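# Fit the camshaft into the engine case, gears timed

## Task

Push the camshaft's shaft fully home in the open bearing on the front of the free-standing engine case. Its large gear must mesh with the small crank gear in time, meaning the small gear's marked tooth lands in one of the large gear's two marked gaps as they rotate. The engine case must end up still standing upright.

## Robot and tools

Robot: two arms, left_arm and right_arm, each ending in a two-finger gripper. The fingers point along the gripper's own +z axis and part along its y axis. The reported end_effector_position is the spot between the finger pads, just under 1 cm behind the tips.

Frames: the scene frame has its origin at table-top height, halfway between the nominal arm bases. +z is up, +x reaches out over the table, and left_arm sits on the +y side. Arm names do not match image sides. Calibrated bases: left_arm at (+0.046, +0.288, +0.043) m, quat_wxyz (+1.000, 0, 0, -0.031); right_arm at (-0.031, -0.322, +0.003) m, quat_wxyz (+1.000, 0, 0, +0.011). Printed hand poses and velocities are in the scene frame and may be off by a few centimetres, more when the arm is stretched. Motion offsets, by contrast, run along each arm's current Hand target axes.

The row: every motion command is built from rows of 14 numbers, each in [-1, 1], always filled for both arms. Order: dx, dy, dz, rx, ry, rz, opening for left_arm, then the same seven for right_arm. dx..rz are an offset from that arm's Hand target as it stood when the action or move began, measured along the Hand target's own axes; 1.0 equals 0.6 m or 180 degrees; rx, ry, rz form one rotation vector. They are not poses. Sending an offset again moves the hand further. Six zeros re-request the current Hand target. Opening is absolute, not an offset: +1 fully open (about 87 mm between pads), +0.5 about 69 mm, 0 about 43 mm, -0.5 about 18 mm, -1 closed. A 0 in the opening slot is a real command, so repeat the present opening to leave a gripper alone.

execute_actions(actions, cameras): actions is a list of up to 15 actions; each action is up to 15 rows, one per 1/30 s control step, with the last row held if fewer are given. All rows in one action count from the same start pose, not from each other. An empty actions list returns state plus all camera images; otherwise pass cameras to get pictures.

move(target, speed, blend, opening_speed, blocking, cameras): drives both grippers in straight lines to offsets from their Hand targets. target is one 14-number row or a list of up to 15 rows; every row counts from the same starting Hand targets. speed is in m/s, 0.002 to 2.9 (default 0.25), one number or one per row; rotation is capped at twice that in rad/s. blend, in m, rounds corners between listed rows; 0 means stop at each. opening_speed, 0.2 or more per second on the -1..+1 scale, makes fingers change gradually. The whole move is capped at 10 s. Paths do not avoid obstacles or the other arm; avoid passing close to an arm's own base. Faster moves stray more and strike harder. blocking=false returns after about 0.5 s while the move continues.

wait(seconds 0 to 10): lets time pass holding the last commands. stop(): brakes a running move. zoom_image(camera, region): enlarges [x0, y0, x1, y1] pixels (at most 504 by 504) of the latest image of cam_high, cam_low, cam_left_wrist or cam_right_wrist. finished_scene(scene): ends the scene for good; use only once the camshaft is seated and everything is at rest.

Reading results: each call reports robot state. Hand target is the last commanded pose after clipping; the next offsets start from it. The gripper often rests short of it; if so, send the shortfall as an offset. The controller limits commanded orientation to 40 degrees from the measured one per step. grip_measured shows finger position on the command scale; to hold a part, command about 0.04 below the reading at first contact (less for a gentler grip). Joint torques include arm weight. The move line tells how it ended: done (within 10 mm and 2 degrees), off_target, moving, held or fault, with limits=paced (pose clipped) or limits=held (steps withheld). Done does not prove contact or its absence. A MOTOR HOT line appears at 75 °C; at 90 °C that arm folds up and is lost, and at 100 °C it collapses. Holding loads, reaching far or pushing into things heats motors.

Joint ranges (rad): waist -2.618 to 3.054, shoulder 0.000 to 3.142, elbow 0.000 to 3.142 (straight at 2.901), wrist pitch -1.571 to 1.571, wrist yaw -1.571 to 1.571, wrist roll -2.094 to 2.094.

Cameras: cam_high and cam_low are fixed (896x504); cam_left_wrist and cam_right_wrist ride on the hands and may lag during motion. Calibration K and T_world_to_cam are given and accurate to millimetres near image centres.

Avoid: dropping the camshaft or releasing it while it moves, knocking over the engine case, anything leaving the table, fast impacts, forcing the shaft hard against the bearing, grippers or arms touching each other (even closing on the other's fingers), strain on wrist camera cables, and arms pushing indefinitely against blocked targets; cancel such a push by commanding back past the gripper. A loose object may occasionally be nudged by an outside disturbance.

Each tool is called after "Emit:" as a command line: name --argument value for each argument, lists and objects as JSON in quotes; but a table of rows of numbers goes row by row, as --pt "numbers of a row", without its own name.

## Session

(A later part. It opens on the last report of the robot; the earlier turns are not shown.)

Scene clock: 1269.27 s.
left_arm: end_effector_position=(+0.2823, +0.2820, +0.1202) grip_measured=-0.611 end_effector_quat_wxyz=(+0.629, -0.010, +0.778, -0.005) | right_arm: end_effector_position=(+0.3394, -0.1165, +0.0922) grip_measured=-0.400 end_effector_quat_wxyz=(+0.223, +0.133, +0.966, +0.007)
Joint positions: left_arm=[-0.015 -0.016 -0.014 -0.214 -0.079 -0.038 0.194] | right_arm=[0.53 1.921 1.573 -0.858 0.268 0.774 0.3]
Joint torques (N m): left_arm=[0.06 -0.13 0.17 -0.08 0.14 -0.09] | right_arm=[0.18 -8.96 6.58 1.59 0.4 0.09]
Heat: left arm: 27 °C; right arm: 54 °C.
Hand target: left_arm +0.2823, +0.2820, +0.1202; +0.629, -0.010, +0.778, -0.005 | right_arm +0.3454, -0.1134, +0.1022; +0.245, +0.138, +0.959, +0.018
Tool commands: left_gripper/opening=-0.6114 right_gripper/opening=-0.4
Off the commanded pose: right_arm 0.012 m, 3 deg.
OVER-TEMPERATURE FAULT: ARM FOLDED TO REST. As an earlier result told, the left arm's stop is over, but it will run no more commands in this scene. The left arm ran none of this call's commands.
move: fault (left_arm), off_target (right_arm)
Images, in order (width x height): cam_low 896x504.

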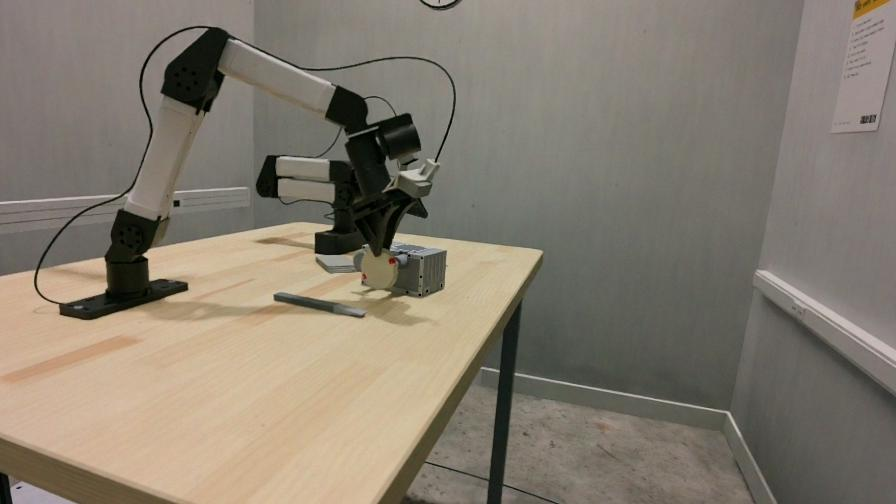

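Emit:
move --pt "0 0 0 0 0 0 -0.6 0 0 0 0 0 0 -0.9" --pt "0 0 0 0 0 0 -0.6 -0.016 0.0 0.012 0 0.16 0 -0.9" --speed 0.05 --opening_speed 0.5 --cameras '["cam_right_wrist","cam_low"]'

Emit:
zoom_image --camera "cam_low" --region '[310, 220, 430, 300]'

Scene clock: 1282.80 s.
left_arm: end_effector_position=(+0.2823, +0.2820, +0.1202) grip_measured=-0.611 end_effector_quat_wxyz=(+0.629, -0.010, +0.778, -0.005) | right_arm: end_effector_position=(+0.3528, -0.1208, +0.0882) grip_measured=-0.619 end_effector_quat_wxyz=(-0.006, +0.130, +0.991, +0.030)
Joint positions: left_arm=[-0.015 -0.016 -0.014 -0.214 -0.079 -0.038 0.194] | right_arm=[0.38 2.376 2.284 -1.459 -0.057 0.663 0.191]
Joint torques (N m): left_arm=[0.16 -0.34 0.54 -0.1 0.12 -0.08] | right_arm=[-0.69 -9.72 10.07 0.4 -0.27 -0.05]
Heat: left arm: 27 °C; right arm: 53 °C.
Hand target: left_arm +0.2823, +0.2820, +0.1202; +0.629, -0.010, +0.778, -0.005 | right_arm +0.3569, -0.1162, +0.1004; -0.001, +0.129, +0.990, +0.051
Tool commands: left_gripper/opening=-0.6114 right_gripper/opening=-0.9
Off the commanded pose: right_arm 0.014 m, 3 deg.
OVER-TEMPERATURE FAULT: ARM FOLDED TO REST. As an earlier result told, the left arm's stop is over, but it will run no more commands in this scene. The left arm ran none of this call's commands.
move: fault (left_arm), off_target (right_arm)
camera_calibration:
cam_right_wrist: T_world_to_cam=[[-0.280333, -0.954927, -0.0976049, -0.004115], [-0.62238, 0.103408, 0.775854, 0.182802], [-0.730791, 0.278245, -0.623317, 0.491659], [0, 0, 0, 1]] pos_world=[0.471919, -0.159634, 0.16423]
Images, in order (width x height): cam_low 896x504, cam_right_wrist 896x504.

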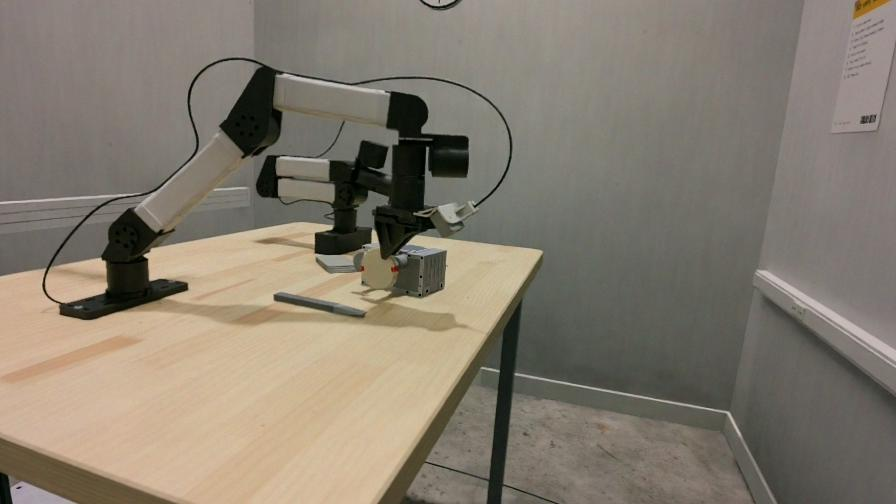

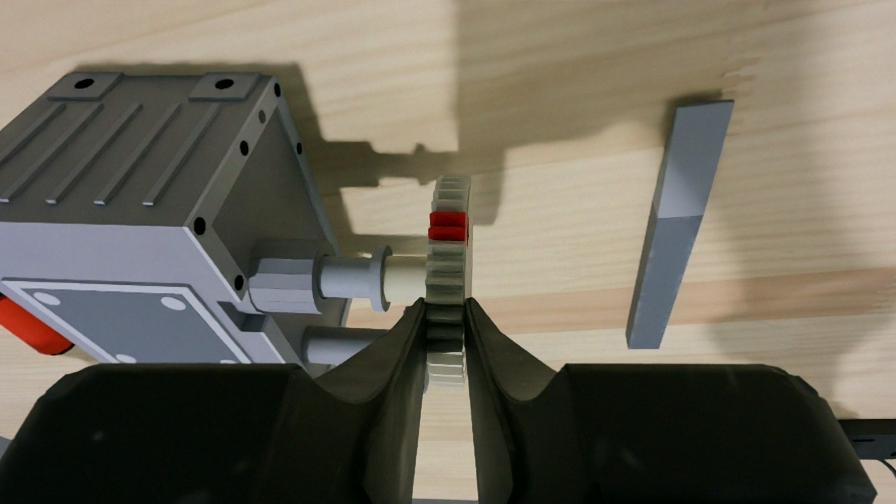

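Scaled by 4.200 from the camera's 896x504 image, which has a finer 1280x720 frame.

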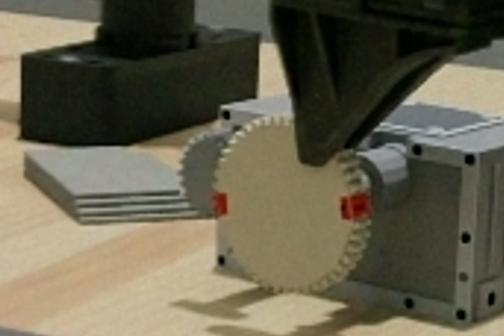

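Emit:
move --pt "0 0 0 0 0 0 -0.6 -0.002 0.012 0 0 0.014 0 -0.9" --pt "0 0 0 0 0 0 -0.6 -0.01 0.018 0.0 -0.004 0.014 -0.006 -0.9" --pt "0 0 0 0 0 0 -0.6 0.008 0.02 0.008 0.004 0.014 0.006 -0.9" --pt "0 0 0 0 0 0 -0.6 -0.01 0.022 0.01 -0.006 0.014 -0.006 -0.9" --pt "0 0 0 0 0 0 -0.6 -0.002 0.012 0.0 0 0.014 0 -0.9" --speed 0.04 --blend 0.0015 --cameras '["cam_right_wrist","cam_low","cam_high"]'

Emit:
zoom_image --camera "cam_low" --region '[310, 220, 430, 300]'

Emit:
zoom_image --camera "cam_right_wrist" --region '[200, 200, 520, 380]'

Emit:
zoom_image --camera "cam_high" --region '[400, 220, 500, 290]'

Scene clock: 1312.57 s.
left_arm: end_effector_position=(+0.2823, +0.2820, +0.1202) grip_measured=-0.611 end_effector_quat_wxyz=(+0.629, -0.010, +0.778, -0.005) | right_arm: end_effector_position=(+0.3548, -0.1129, +0.0867) grip_measured=-0.619 end_effector_quat_wxyz=(-0.038, +0.124, +0.991, +0.033)
Joint positions: left_arm=[-0.015 -0.016 -0.014 -0.214 -0.079 -0.038 0.194] | right_arm=[0.381 2.51 2.508 -1.603 -0.095 0.65 0.19]
Joint torques (N m): left_arm=[0.18 -0.17 0.32 -0.07 0.2 -0.11] | right_arm=[-0.69 -12.52 5.76 0.68 -0.18 0.07]
Heat: left arm: 27 °C; right arm: 52 °C.
Hand target: left_arm +0.2823, +0.2820, +0.1202; +0.629, -0.010, +0.778, -0.005 | right_arm +0.3599, -0.1096, +0.1011; -0.023, +0.128, +0.990, +0.054
Tool commands: left_gripper/opening=-0.6114 right_gripper/opening=-0.9
Off the commanded pose: right_arm 0.016 m, 3 deg.
OVER-TEMPERATURE FAULT: ARM FOLDED TO REST. As an earlier result told, the left arm's stop is over, but it will run no more commands in this scene. The left arm ran none of this call's commands.
joint read past its limit (right arm) — joint 4 (wrist pitch), lower limit.
joint sent to its limit (right arm) — joint 4 (wrist pitch), lower limit. The joint targets still meet the commanded pose.
move: fault (left_arm), off_target (right_arm)
camera_calibration:
cam_right_wrist: T_world_to_cam=[[-0.273859, -0.95713, -0.0943601, 0.00108055], [-0.573635, 0.0838021, 0.814813, 0.161473], [-0.771974, 0.277272, -0.571993, 0.500083], [0, 0, 0, 1]] pos_world=[0.478973, -0.151157, 0.154576]
Images, in order (width x height): cam_high 896x504, cam_low 896x504, cam_right_wrist 896x504.

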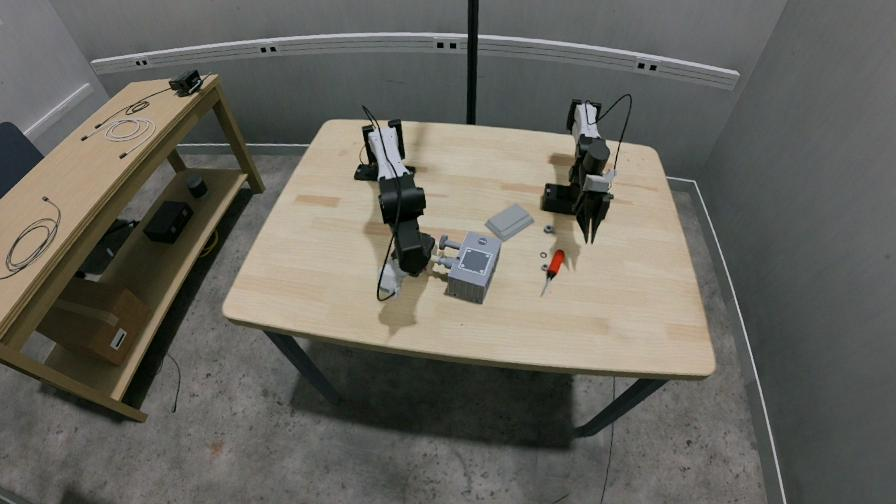

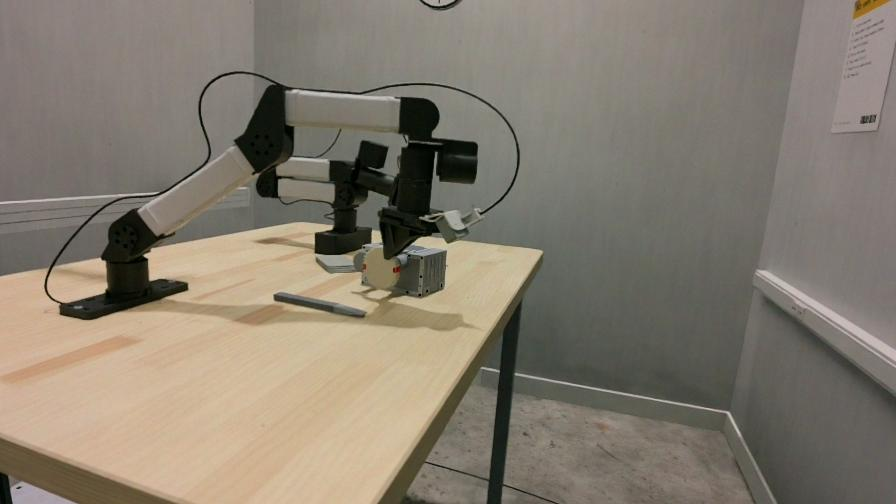

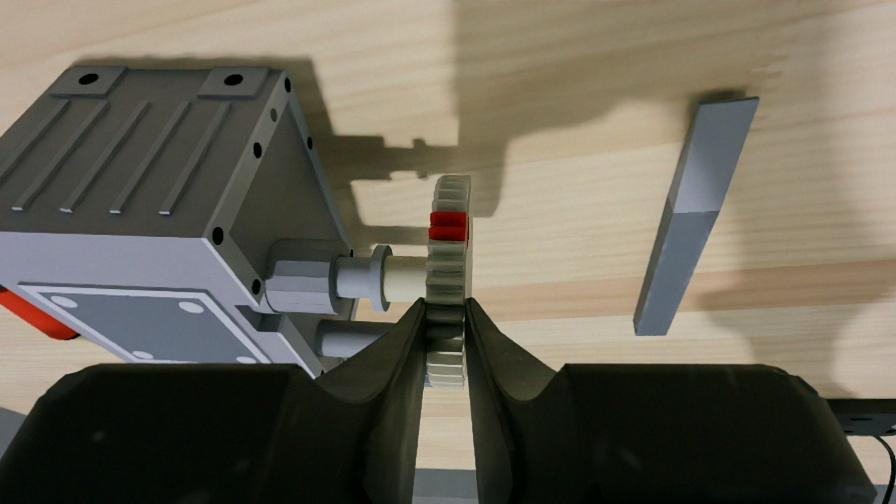

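Scaled by 4.200 from the camera's 896x504 image, which has a finer 1280x720 frame.

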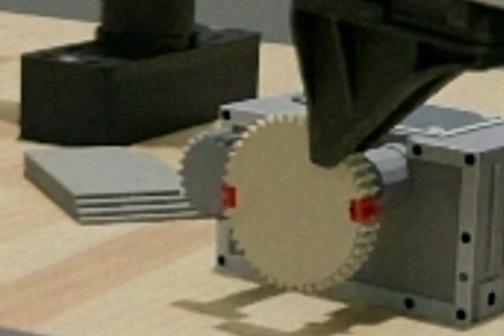

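Scaled by 1.575 from the camera's 896x504 image, which has a finer 1280x720 frame.

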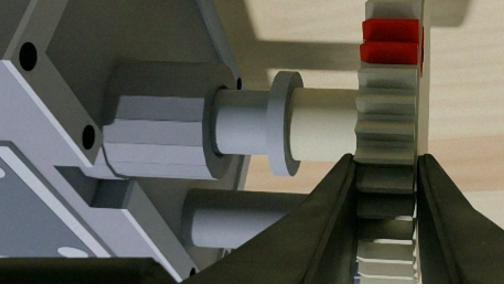

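Scaled by 5.040 from the camera's 896x504 image, which has a finer 1280x720 frame.

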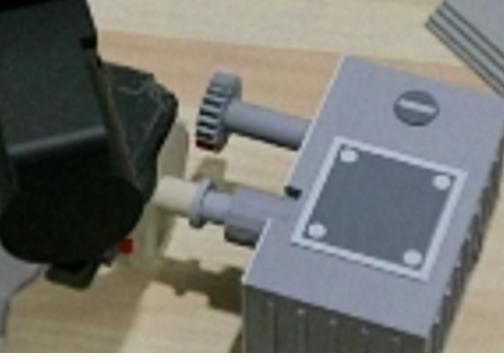

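Emit:
move --pt "0 0 0 0 0 0 -0.6 0.002 0.012 0 0 0 0 -0.9" --pt "0 0 0 0 0 0 -0.6 -0.008 0.016 0.002 -0.005 0 -0.006 -0.9" --pt "0 0 0 0 0 0 -0.6 0.008 0.02 0.006 0.006 0 0.006 -0.9" --pt "0 0 0 0 0 0 -0.6 -0.008 0.022 0.01 -0.006 0 -0.006 -0.9" --pt "0 0 0 0 0 0 -0.6 0.008 0.022 -0.008 0.006 0 0.006 -0.9" --pt "0 0 0 0 0 0 -0.6 0 0.014 -0.004 0 0 0 -0.9" --speed 0.04 --blend 0.0015 --cameras '["cam_right_wrist","cam_low","cam_high"]'

Emit:
zoom_image --camera "cam_low" --region '[310, 220, 430, 300]'

Emit:
zoom_image --camera "cam_right_wrist" --region '[200, 200, 520, 380]'

Emit:
zoom_image --camera "cam_high" --region '[400, 220, 500, 290]'

Scene clock: 1339.03 s.
left_arm: end_effector_position=(+0.2823, +0.2820, +0.1202) grip_measured=-0.611 end_effector_quat_wxyz=(+0.629, -0.010, +0.778, -0.005) | right_arm: end_effector_position=(+0.3555, -0.1093, +0.0870) grip_measured=-0.619 end_effector_quat_wxyz=(-0.036, +0.130, +0.990, +0.031)
Joint positions: left_arm=[-0.015 -0.016 -0.014 -0.214 -0.079 -0.038 0.194] | right_arm=[0.389 2.52 2.529 -1.609 -0.09 0.67 0.19]
Joint torques (N m): left_arm=[0.43 -0.24 0.32 -0.11 0.14 -0.07] | right_arm=[-0.28 -12.74 6.5 0.76 -0.25 0.02]
Motor temperatures (°C): left_arm=[22 26 25 23 22 22 22] | right_arm=[23 55 46 30 23 24 25]
Heat: left arm: 26 °C; right arm: 55 °C.
Hand target: left_arm +0.2823, +0.2820, +0.1202; +0.629, -0.010, +0.778, -0.005 | right_arm +0.3621, -0.1018, +0.1044; -0.023, +0.128, +0.990, +0.054
Tool commands: left_gripper/opening=-0.6114 right_gripper/opening=-0.9
Off the commanded pose: right_arm 0.020 m, 3 deg.
OVER-TEMPERATURE FAULT: ARM FOLDED TO REST. As an earlier result told, the left arm's stop is over, but it will run no more commands in this scene. The left arm ran none of this call's commands.
joint read past its limit (right arm) — joint 4 (wrist pitch), lower limit.
joint sent to its limit (right arm) — joint 4 (wrist pitch), lower limit. The joint targets still meet the commanded pose.
move: fault (left_arm), off_target (right_arm)
camera_calibration:
cam_right_wrist: T_world_to_cam=[[-0.285219, -0.954135, -0.0909721, 0.00871795], [-0.576296, 0.0948789, 0.811715, 0.163806], [-0.765855, 0.283944, -0.576925, 0.498757], [0, 0, 0, 1]] pos_world=[0.478863, -0.148843, 0.155575]
Images, in order (width x height): cam_high 896x504, cam_low 896x504, cam_right_wrist 896x504.

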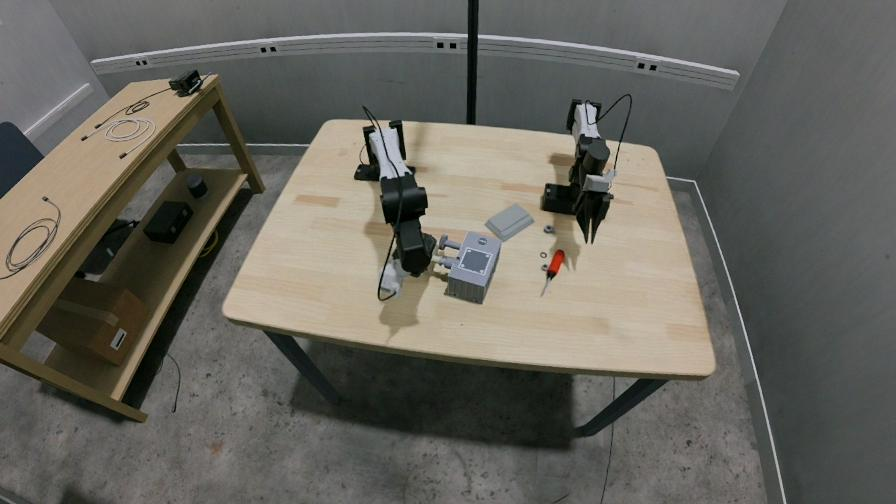

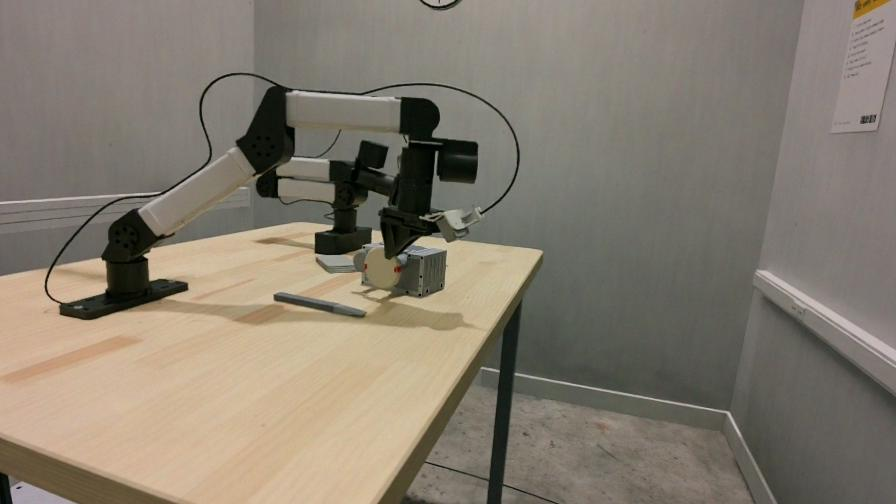

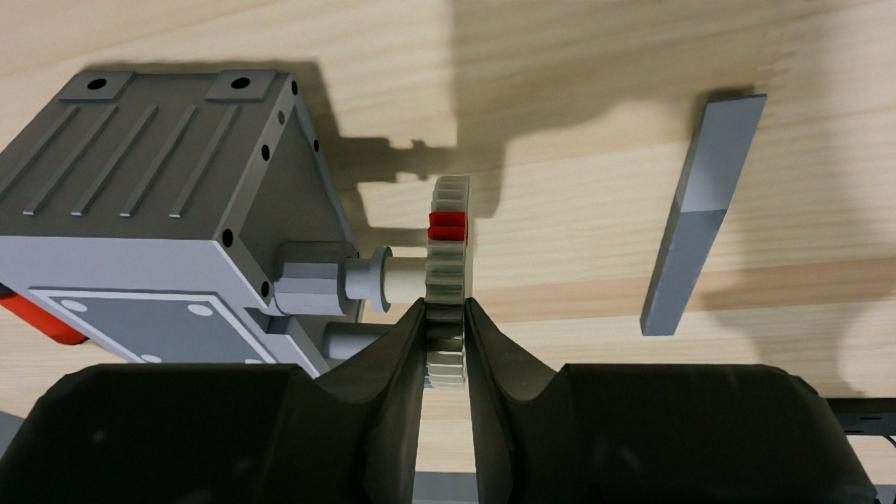

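Scaled by 4.200 from the camera's 896x504 image, which has a finer 1280x720 frame.

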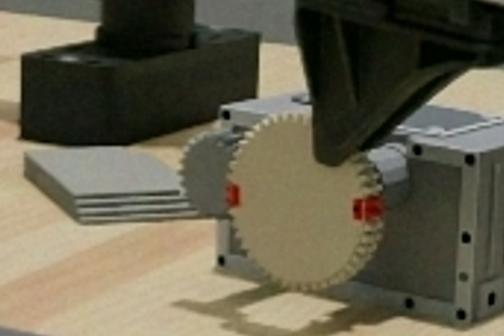

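Scaled by 1.575 from the camera's 896x504 image, which has a finer 1280x720 frame.

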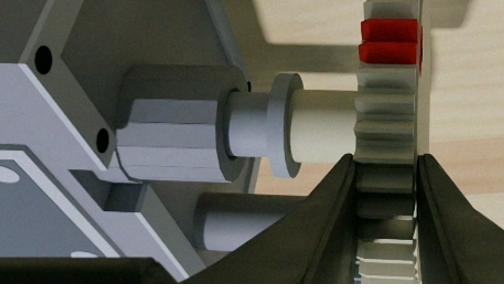

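Scaled by 5.040 from the camera's 896x504 image, which has a finer 1280x720 frame.

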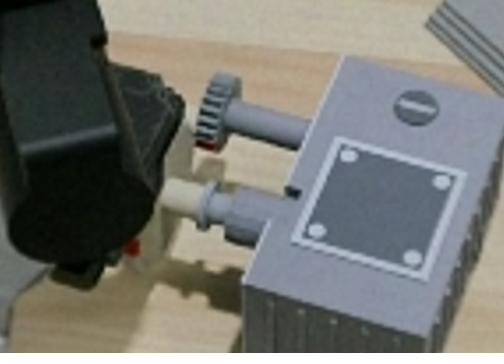

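Emit:
move --pt "0 0 0 0 0 0 -0.6 0.002 0.01 0 0 0 0 -0.9" --pt "0 0 0 0 0 0 -0.6 -0.008 0.014 0.002 -0.006 0 -0.007 -0.9" --pt "0 0 0 0 0 0 -0.6 0.008 0.018 0.006 0.006 0 0.007 -0.9" --pt "0 0 0 0 0 0 -0.6 -0.008 0.02 0.01 -0.006 0 -0.007 -0.9" --pt "0 0 0 0 0 0 -0.6 0.008 0.02 -0.008 0.006 0 0.007 -0.9" --pt "0 0 0 0 0 0 -0.6 0 0.012 -0.004 0 0 0 -0.9" --speed 0.04 --blend 0.0015 --cameras '["cam_right_wrist","cam_low","cam_high"]'

Emit:
zoom_image --camera "cam_low" --region '[310, 220, 430, 300]'

Emit:
zoom_image --camera "cam_right_wrist" --region '[200, 200, 520, 380]'

Emit:
zoom_image --camera "cam_high" --region '[400, 220, 500, 290]'

Scene clock: 1354.63 s.
left_arm: end_effector_position=(+0.2823, +0.2820, +0.1202) grip_measured=-0.611 end_effector_quat_wxyz=(+0.629, -0.010, +0.778, -0.005) | right_arm: end_effector_position=(+0.3581, -0.1060, +0.0876) grip_measured=-0.619 end_effector_quat_wxyz=(-0.026, +0.127, +0.991, +0.029)
Joint positions: left_arm=[-0.015 -0.016 -0.014 -0.214 -0.079 -0.038 0.194] | right_arm=[0.398 2.528 2.552 -1.609 -0.076 0.673 0.19]
Joint torques (N m): left_arm=[0.08 -0.25 0.44 -0.08 0.12 -0.08] | right_arm=[-0.23 -12.97 6.74 0.79 -0.39 0.15]
Motor temperatures (°C): left_arm=[22 26 25 23 22 22 22] | right_arm=[23 58 47 30 23 24 25]
Heat: left arm: 26 °C; right arm: 58 °C.
Hand target: left_arm +0.2823, +0.2820, +0.1202; +0.629, -0.010, +0.778, -0.005 | right_arm +0.3640, -0.0951, +0.1075; -0.023, +0.128, +0.990, +0.054
Tool commands: left_gripper/opening=-0.6114 right_gripper/opening=-0.9
Off the commanded pose: right_arm 0.023 m, 3 deg.
OVER-TEMPERATURE FAULT: ARM FOLDED TO REST. As an earlier result told, the left arm's stop is over, but it will run no more commands in this scene. The left arm ran none of this call's commands.
joint read past its limit (right arm) — joint 4 (wrist pitch), lower limit.
joint sent to its limit (right arm) — joint 4 (wrist pitch), lower limit. The joint targets still meet the commanded pose.
move: fault (left_arm), off_target (right_arm)
camera_calibration:
cam_right_wrist: T_world_to_cam=[[-0.276647, -0.956732, -0.0901634, 0.00932311], [-0.592086, 0.0957987, 0.80016, 0.171243], [-0.756902, 0.274746, -0.592971, 0.497399], [0, 0, 0, 1]] pos_world=[0.480452, -0.144144, 0.158762]
Images, in order (width x height): cam_high 896x504, cam_low 896x504, cam_right_wrist 896x504.

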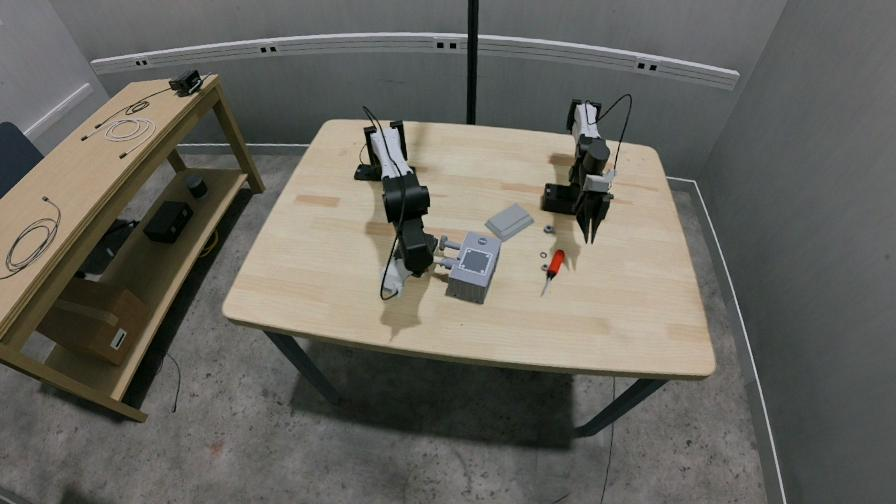

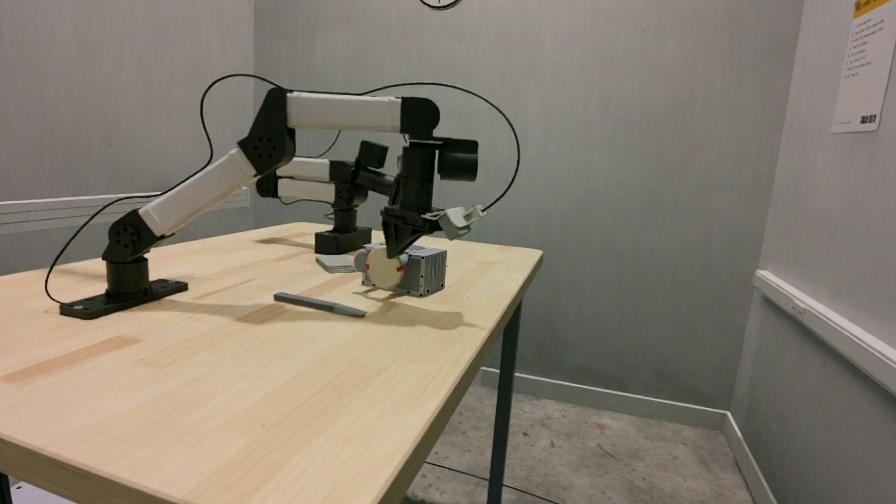

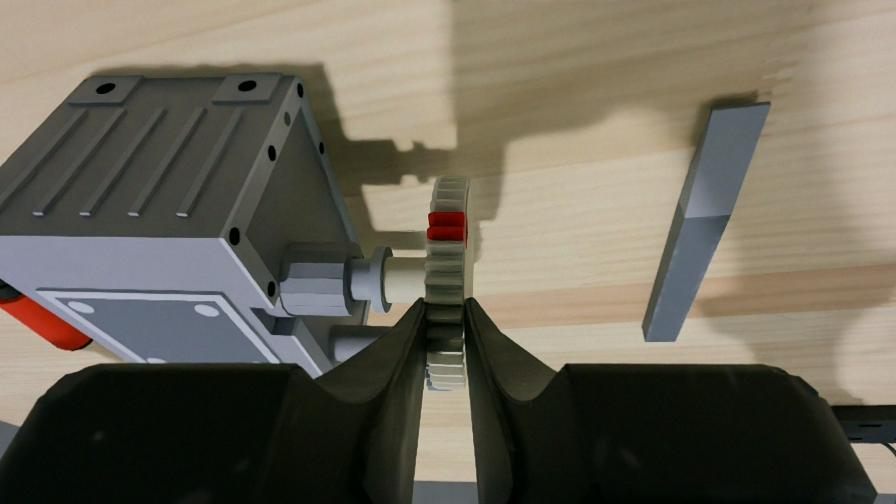

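Scaled by 4.200 from the camera's 896x504 image, which has a finer 1280x720 frame.

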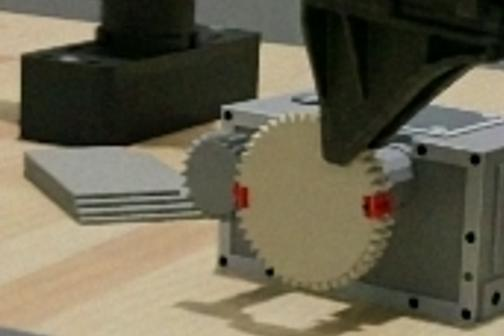

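Scaled by 1.575 from the camera's 896x504 image, which has a finer 1280x720 frame.

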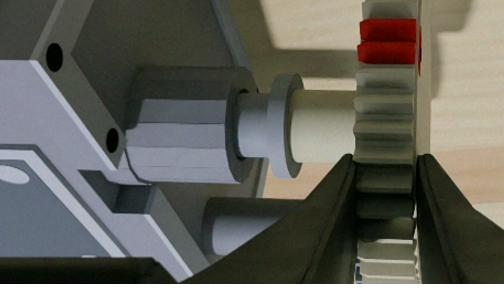

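Scaled by 5.040 from the camera's 896x504 image, which has a finer 1280x720 frame.

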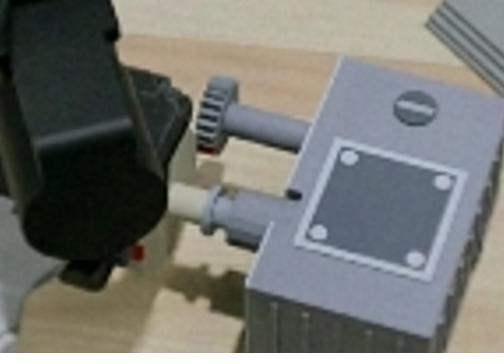

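Emit:
move --pt "0 0 0 0 0 0 -0.6 0.002 0.008 0 0 0 0 -0.9" --pt "0 0 0 0 0 0 -0.6 -0.008 0.012 0.002 -0.006 0.006 -0.007 -0.9" --pt "0 0 0 0 0 0 -0.6 0.008 0.016 0.006 0.006 -0.008 0.007 -0.9" --pt "0 0 0 0 0 0 -0.6 -0.008 0.018 0.01 -0.006 0.008 -0.007 -0.9" --pt "0 0 0 0 0 0 -0.6 0.008 0.018 -0.008 0.006 -0.008 0.007 -0.9" --pt "0 0 0 0 0 0 -0.6 0 0.01 -0.004 0 0 0 -0.9" --speed 0.04 --blend 0.0015 --cameras '["cam_right_wrist","cam_low","cam_high"]'

Emit:
zoom_image --camera "cam_low" --region '[310, 220, 430, 300]'

Emit:
zoom_image --camera "cam_right_wrist" --region '[200, 200, 520, 380]'

Emit:
zoom_image --camera "cam_high" --region '[400, 220, 500, 290]'

Scene clock: 1372.37 s.
left_arm: end_effector_position=(+0.2823, +0.2820, +0.1202) grip_measured=-0.611 end_effector_quat_wxyz=(+0.629, -0.010, +0.778, -0.005) | right_arm: end_effector_position=(+0.3593, -0.0980, +0.0883) grip_measured=-0.618 end_effector_quat_wxyz=(-0.019, +0.128, +0.991, +0.032)
Joint positions: left_arm=[-0.015 -0.016 -0.014 -0.214 -0.079 -0.038 0.194] | right_arm=[0.413 2.539 2.578 -1.608 -0.075 0.69 0.191]
Joint torques (N m): left_arm=[0.32 -0.27 0.27 -0.05 0.15 -0.09] | right_arm=[-0.69 -13.41 6.52 0.81 -0.41 0.07]
Motor temperatures (°C): left_arm=[22 26 25 23 22 22 22] | right_arm=[23 62 46 30 23 24 25]
Heat: left arm: 26 °C; right arm: 62 °C.
Hand target: left_arm +0.2823, +0.2820, +0.1202; +0.629, -0.010, +0.778, -0.005 | right_arm +0.3656, -0.0897, +0.1105; -0.023, +0.128, +0.990, +0.054
Tool commands: left_gripper/opening=-0.611401 right_gripper/opening=-0.9
Off the commanded pose: right_arm 0.025 m, 3 deg.
OVER-TEMPERATURE FAULT: ARM FOLDED TO REST. As an earlier result told, the left arm's stop is over, but it will run no more commands in this scene. The left arm ran none of this call's commands.
joint read past its limit (right arm) — joint 4 (wrist pitch), lower limit.
joint sent to its limit (right arm) — joint 4 (wrist pitch), lower limit. The joint targets are off in orientation, not in position.
move: fault (left_arm), off_target (right_arm)
camera_calibration:
cam_right_wrist: T_world_to_cam=[[-0.277826, -0.955568, -0.0985066, 0.0186059], [-0.603094, 0.0936856, 0.79215, 0.175057], [-0.747724, 0.279488, -0.602325, 0.494561], [0, 0, 0, 1]] pos_world=[0.48054, -0.136845, 0.161048]
Images, in order (width x height): cam_high 896x504, cam_low 896x504, cam_right_wrist 896x504.

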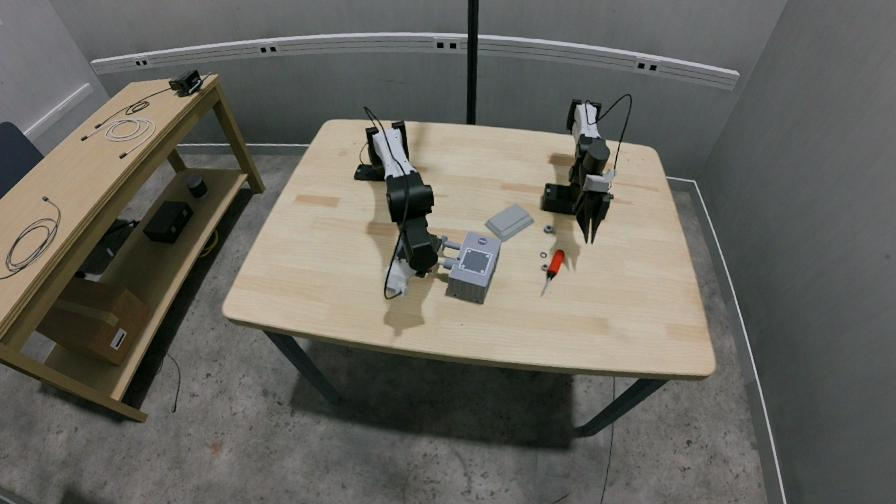

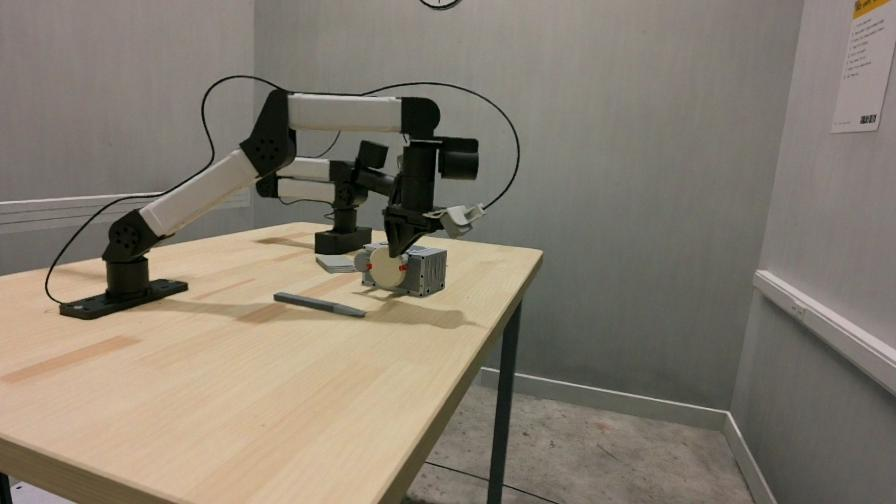

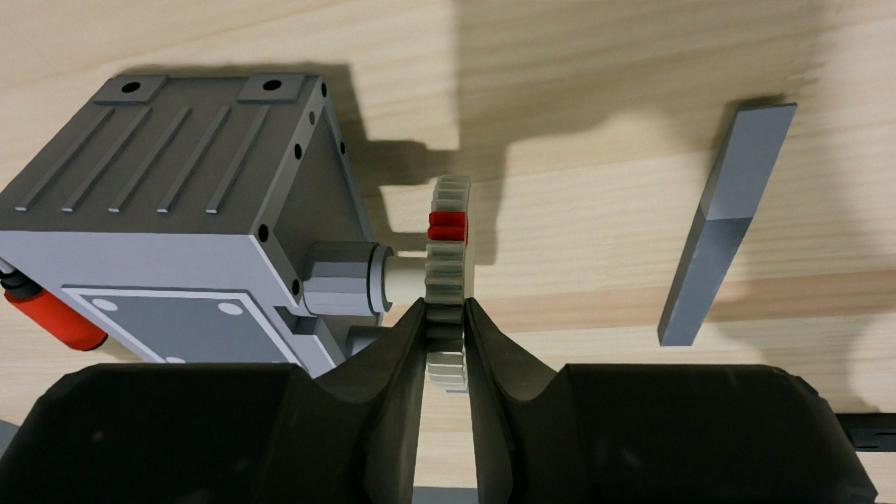

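Scaled by 4.200 from the camera's 896x504 image, which has a finer 1280x720 frame.

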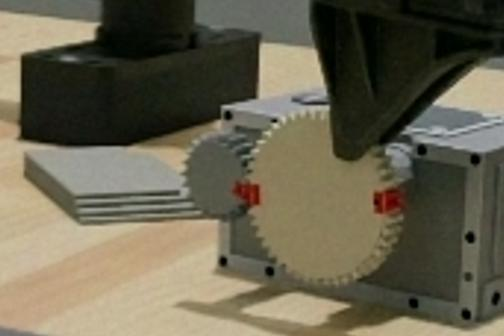

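Scaled by 1.575 from the camera's 896x504 image, which has a finer 1280x720 frame.

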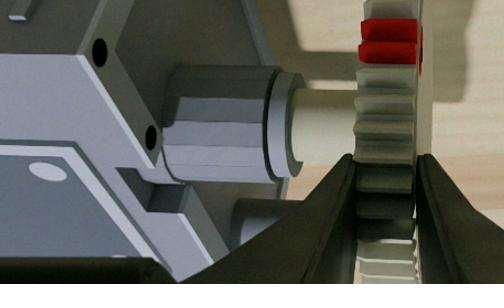

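Scaled by 5.040 from the camera's 896x504 image, which has a finer 1280x720 frame.

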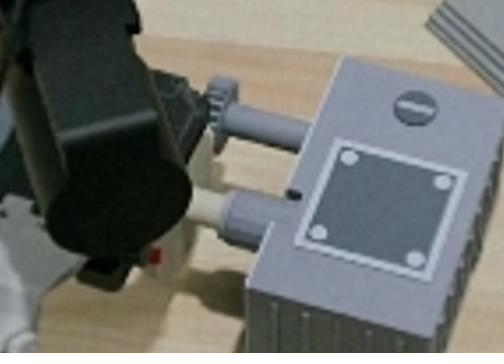

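Emit:
zoom_image --camera "cam_low" --region '[345, 240, 415, 290]'

Scaled by 7.200 from the camera's 896x504 image, which has a finer 1280x720 frame.

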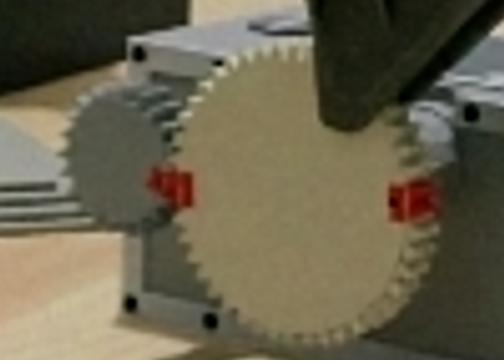

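Emit:
move --pt "0 0 0 0 0 0 -0.6 0 -0.01 0.003 0 0 0 -0.9" --pt "0 0 0 0 0 0 -0.6 0 -0.01 0.003 0 0 0 -0.4" --pt "0 0 0 0 0 0 -0.6 0.01 -0.01 -0.13 0 0 0 -0.4" --speed 0.08 --opening_speed 0.6 --cameras '["cam_right_wrist","cam_low","cam_high"]'

Emit:
zoom_image --camera "cam_low" --region '[345, 240, 415, 290]'

Scene clock: 1388.03 s.
left_arm: end_effector_position=(+0.2823, +0.2820, +0.1202) grip_measured=-0.611 end_effector_quat_wxyz=(+0.629, -0.010, +0.778, -0.005) | right_arm: end_effector_position=(+0.3571, -0.1036, +0.1710) grip_measured=-0.400 end_effector_quat_wxyz=(+0.046, +0.137, +0.984, +0.101)
Joint positions: left_arm=[-0.015 -0.016 -0.014 -0.214 -0.079 -0.038 0.194] | right_arm=[0.384 2.334 2.548 -1.6 -0.124 0.692 0.3]
Joint torques (N m): left_arm=[0.16 -0.12 0.24 -0.09 0.13 -0.09] | right_arm=[-0.72 -11.6 6.09 1.14 -0.08 0.1]
Motor temperatures (°C): left_arm=[22 26 25 23 22 22 22] | right_arm=[23 64 46 30 23 24 25]
Heat: left arm: 26 °C; right arm: 64 °C.
Hand target: left_arm +0.2823, +0.2820, +0.1202; +0.629, -0.010, +0.778, -0.005 | right_arm +0.3607, -0.1028, +0.1877; -0.023, +0.128, +0.990, +0.054
Tool commands: left_gripper/opening=-0.6114 right_gripper/opening=-0.4
Off the commanded pose: right_arm 0.017 m, 10 deg.
OVER-TEMPERATURE FAULT: ARM FOLDED TO REST. As an earlier result told, the left arm's stop is over, but it will run no more commands in this scene. The left arm ran none of this call's commands.
joint read past its limit (right arm) — joint 4 (wrist pitch), lower limit.
joint sent to its limit (right arm) — joint 4 (wrist pitch), lower limit. The joint targets are off in orientation, not in position.
move: fault (left_arm), off_target (right_arm); target 2's new opening was sent with right_arm's hand 0.021 m and 2 deg from that target
camera_calibration:
cam_right_wrist: T_world_to_cam=[[-0.276713, -0.927196, -0.252464, 0.0497293], [-0.711599, 0.0211514, 0.702268, 0.155295], [-0.6458, 0.373979, -0.665644, 0.528432], [0, 0, 0, 1]] pos_world=[0.46553, -0.154799, 0.255244]
Images, in order (width x height): cam_high 896x504, cam_low 896x504, cam_right_wrist 896x504.

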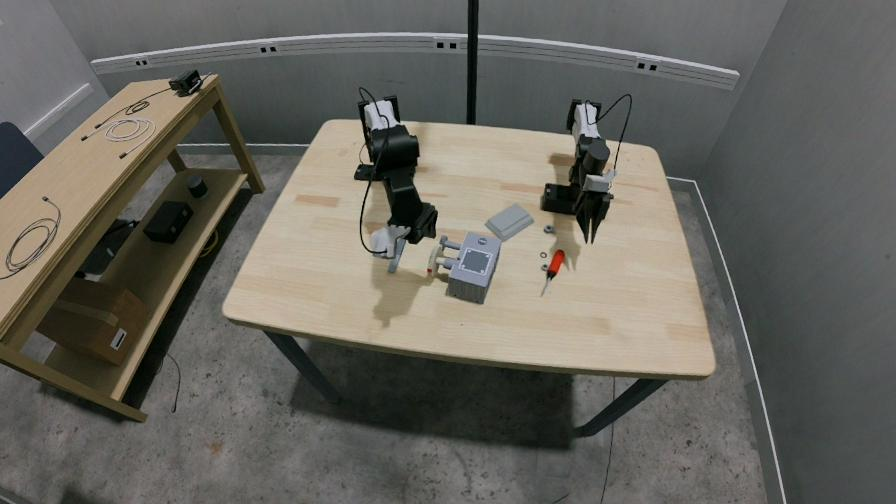

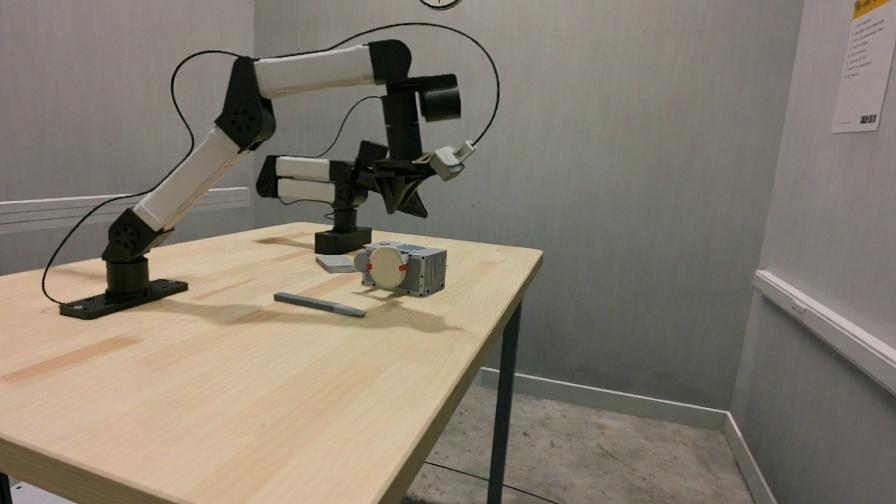

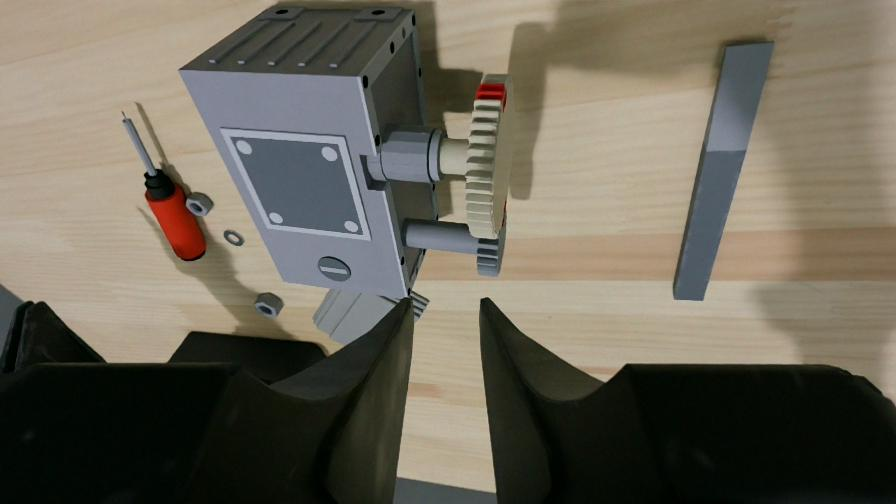

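Scaled by 7.200 from the camera's 896x504 image, which has a finer 1280x720 frame.

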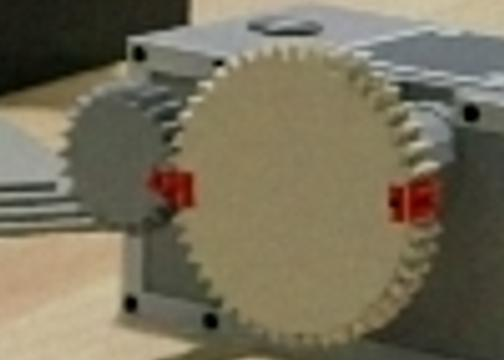

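Emit:
zoom_image --camera "cam_right_wrist" --region '[360, 60, 540, 290]'

Scaled by 2.191 from the camera's 896x504 image, which has a finer 1280x720 frame.

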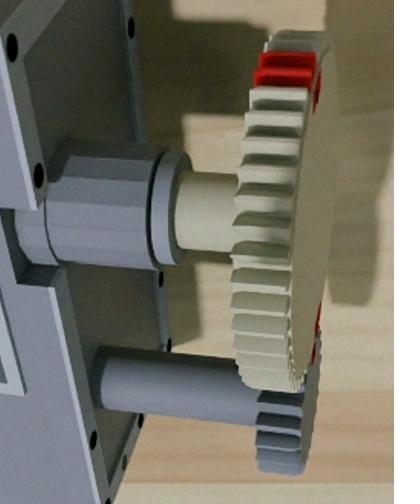

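Emit:
move --pt "0 0 0 0 0 0 -0.6 0.02 -0.0917 0.03 0.034 -0.015 0 -1" --pt "0 0 0 0 0 0 -0.6 0.02 -0.105 0.17 0.034 -0.015 0 -1" --speed 0.12 --opening_speed 1 --blend 0.015 --cameras '["cam_right_wrist","cam_low","cam_high"]'

Scene clock: 1407.13 s.
left_arm: end_effector_position=(+0.2823, +0.2820, +0.1202) grip_measured=-0.611 end_effector_quat_wxyz=(+0.629, -0.010, +0.778, -0.005) | right_arm: end_effector_position=(+0.3250, -0.1498, +0.0744) grip_measured=-0.978 end_effector_quat_wxyz=(-0.028, +0.133, +0.991, -0.006)
Joint positions: left_arm=[-0.015 -0.016 -0.014 -0.214 -0.079 -0.038 0.194] | right_arm=[0.359 2.265 2.033 -1.393 -0.017 0.647 0.011]
Joint torques (N m): left_arm=[0.2 -0.27 0.21 -0.11 0.13 -0.07] | right_arm=[0.17 -10.61 5.71 0.64 0.24 -0.04]
Motor temperatures (°C): left_arm=[22 26 25 23 22 22 22] | right_arm=[23 64 45 30 23 24 25]
Heat: left arm: 26 °C; right arm: 64 °C.
Hand target: left_arm +0.2823, +0.2820, +0.1202; +0.629, -0.010, +0.778, -0.005 | right_arm +0.3298, -0.1488, +0.0806; -0.006, +0.128, +0.992, -0.002
Tool commands: left_gripper/opening=-0.6114 right_gripper/opening=-1.0
Off the commanded pose: right_arm 0.008 m, 3 deg.
OVER-TEMPERATURE FAULT: ARM FOLDED TO REST. As an earlier result told, the left arm's stop is over, but it will run no more commands in this scene. The left arm ran none of this call's commands.
move: fault (left_arm), off_target (right_arm)
camera_calibration:
cam_right_wrist: T_world_to_cam=[[-0.28784, -0.957462, -0.0203739, -0.0446411], [-0.580364, 0.157472, 0.798987, 0.171896], [-0.761791, 0.241805, -0.601003, 0.473809], [0, 0, 0, 1]] pos_world=[0.447857, -0.18438, 0.146508]
Images, in order (width x height): cam_high 896x504, cam_low 896x504, cam_right_wrist 896x504.

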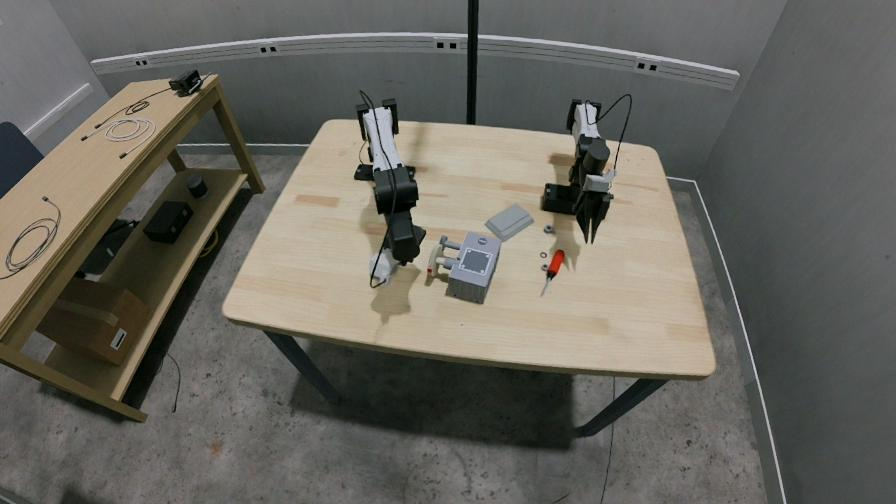

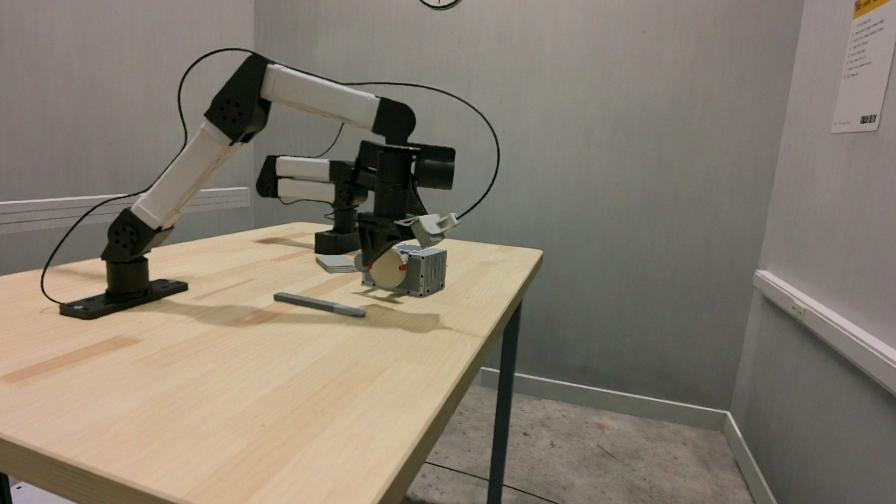

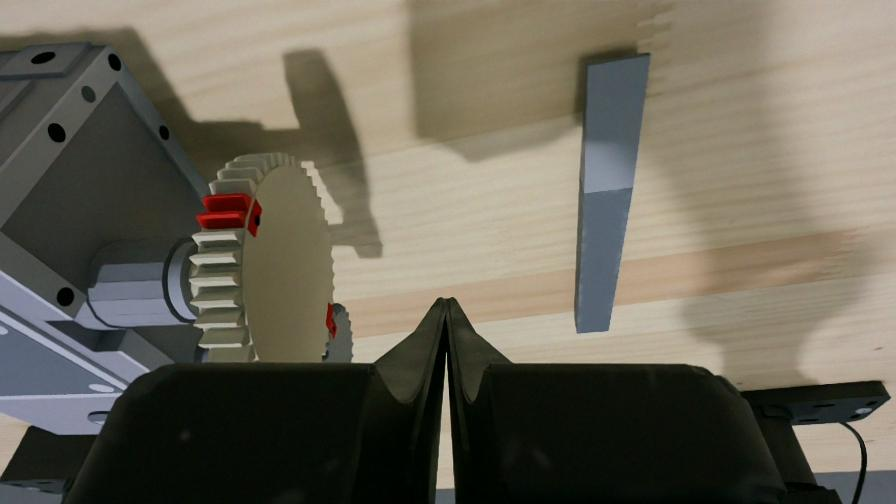

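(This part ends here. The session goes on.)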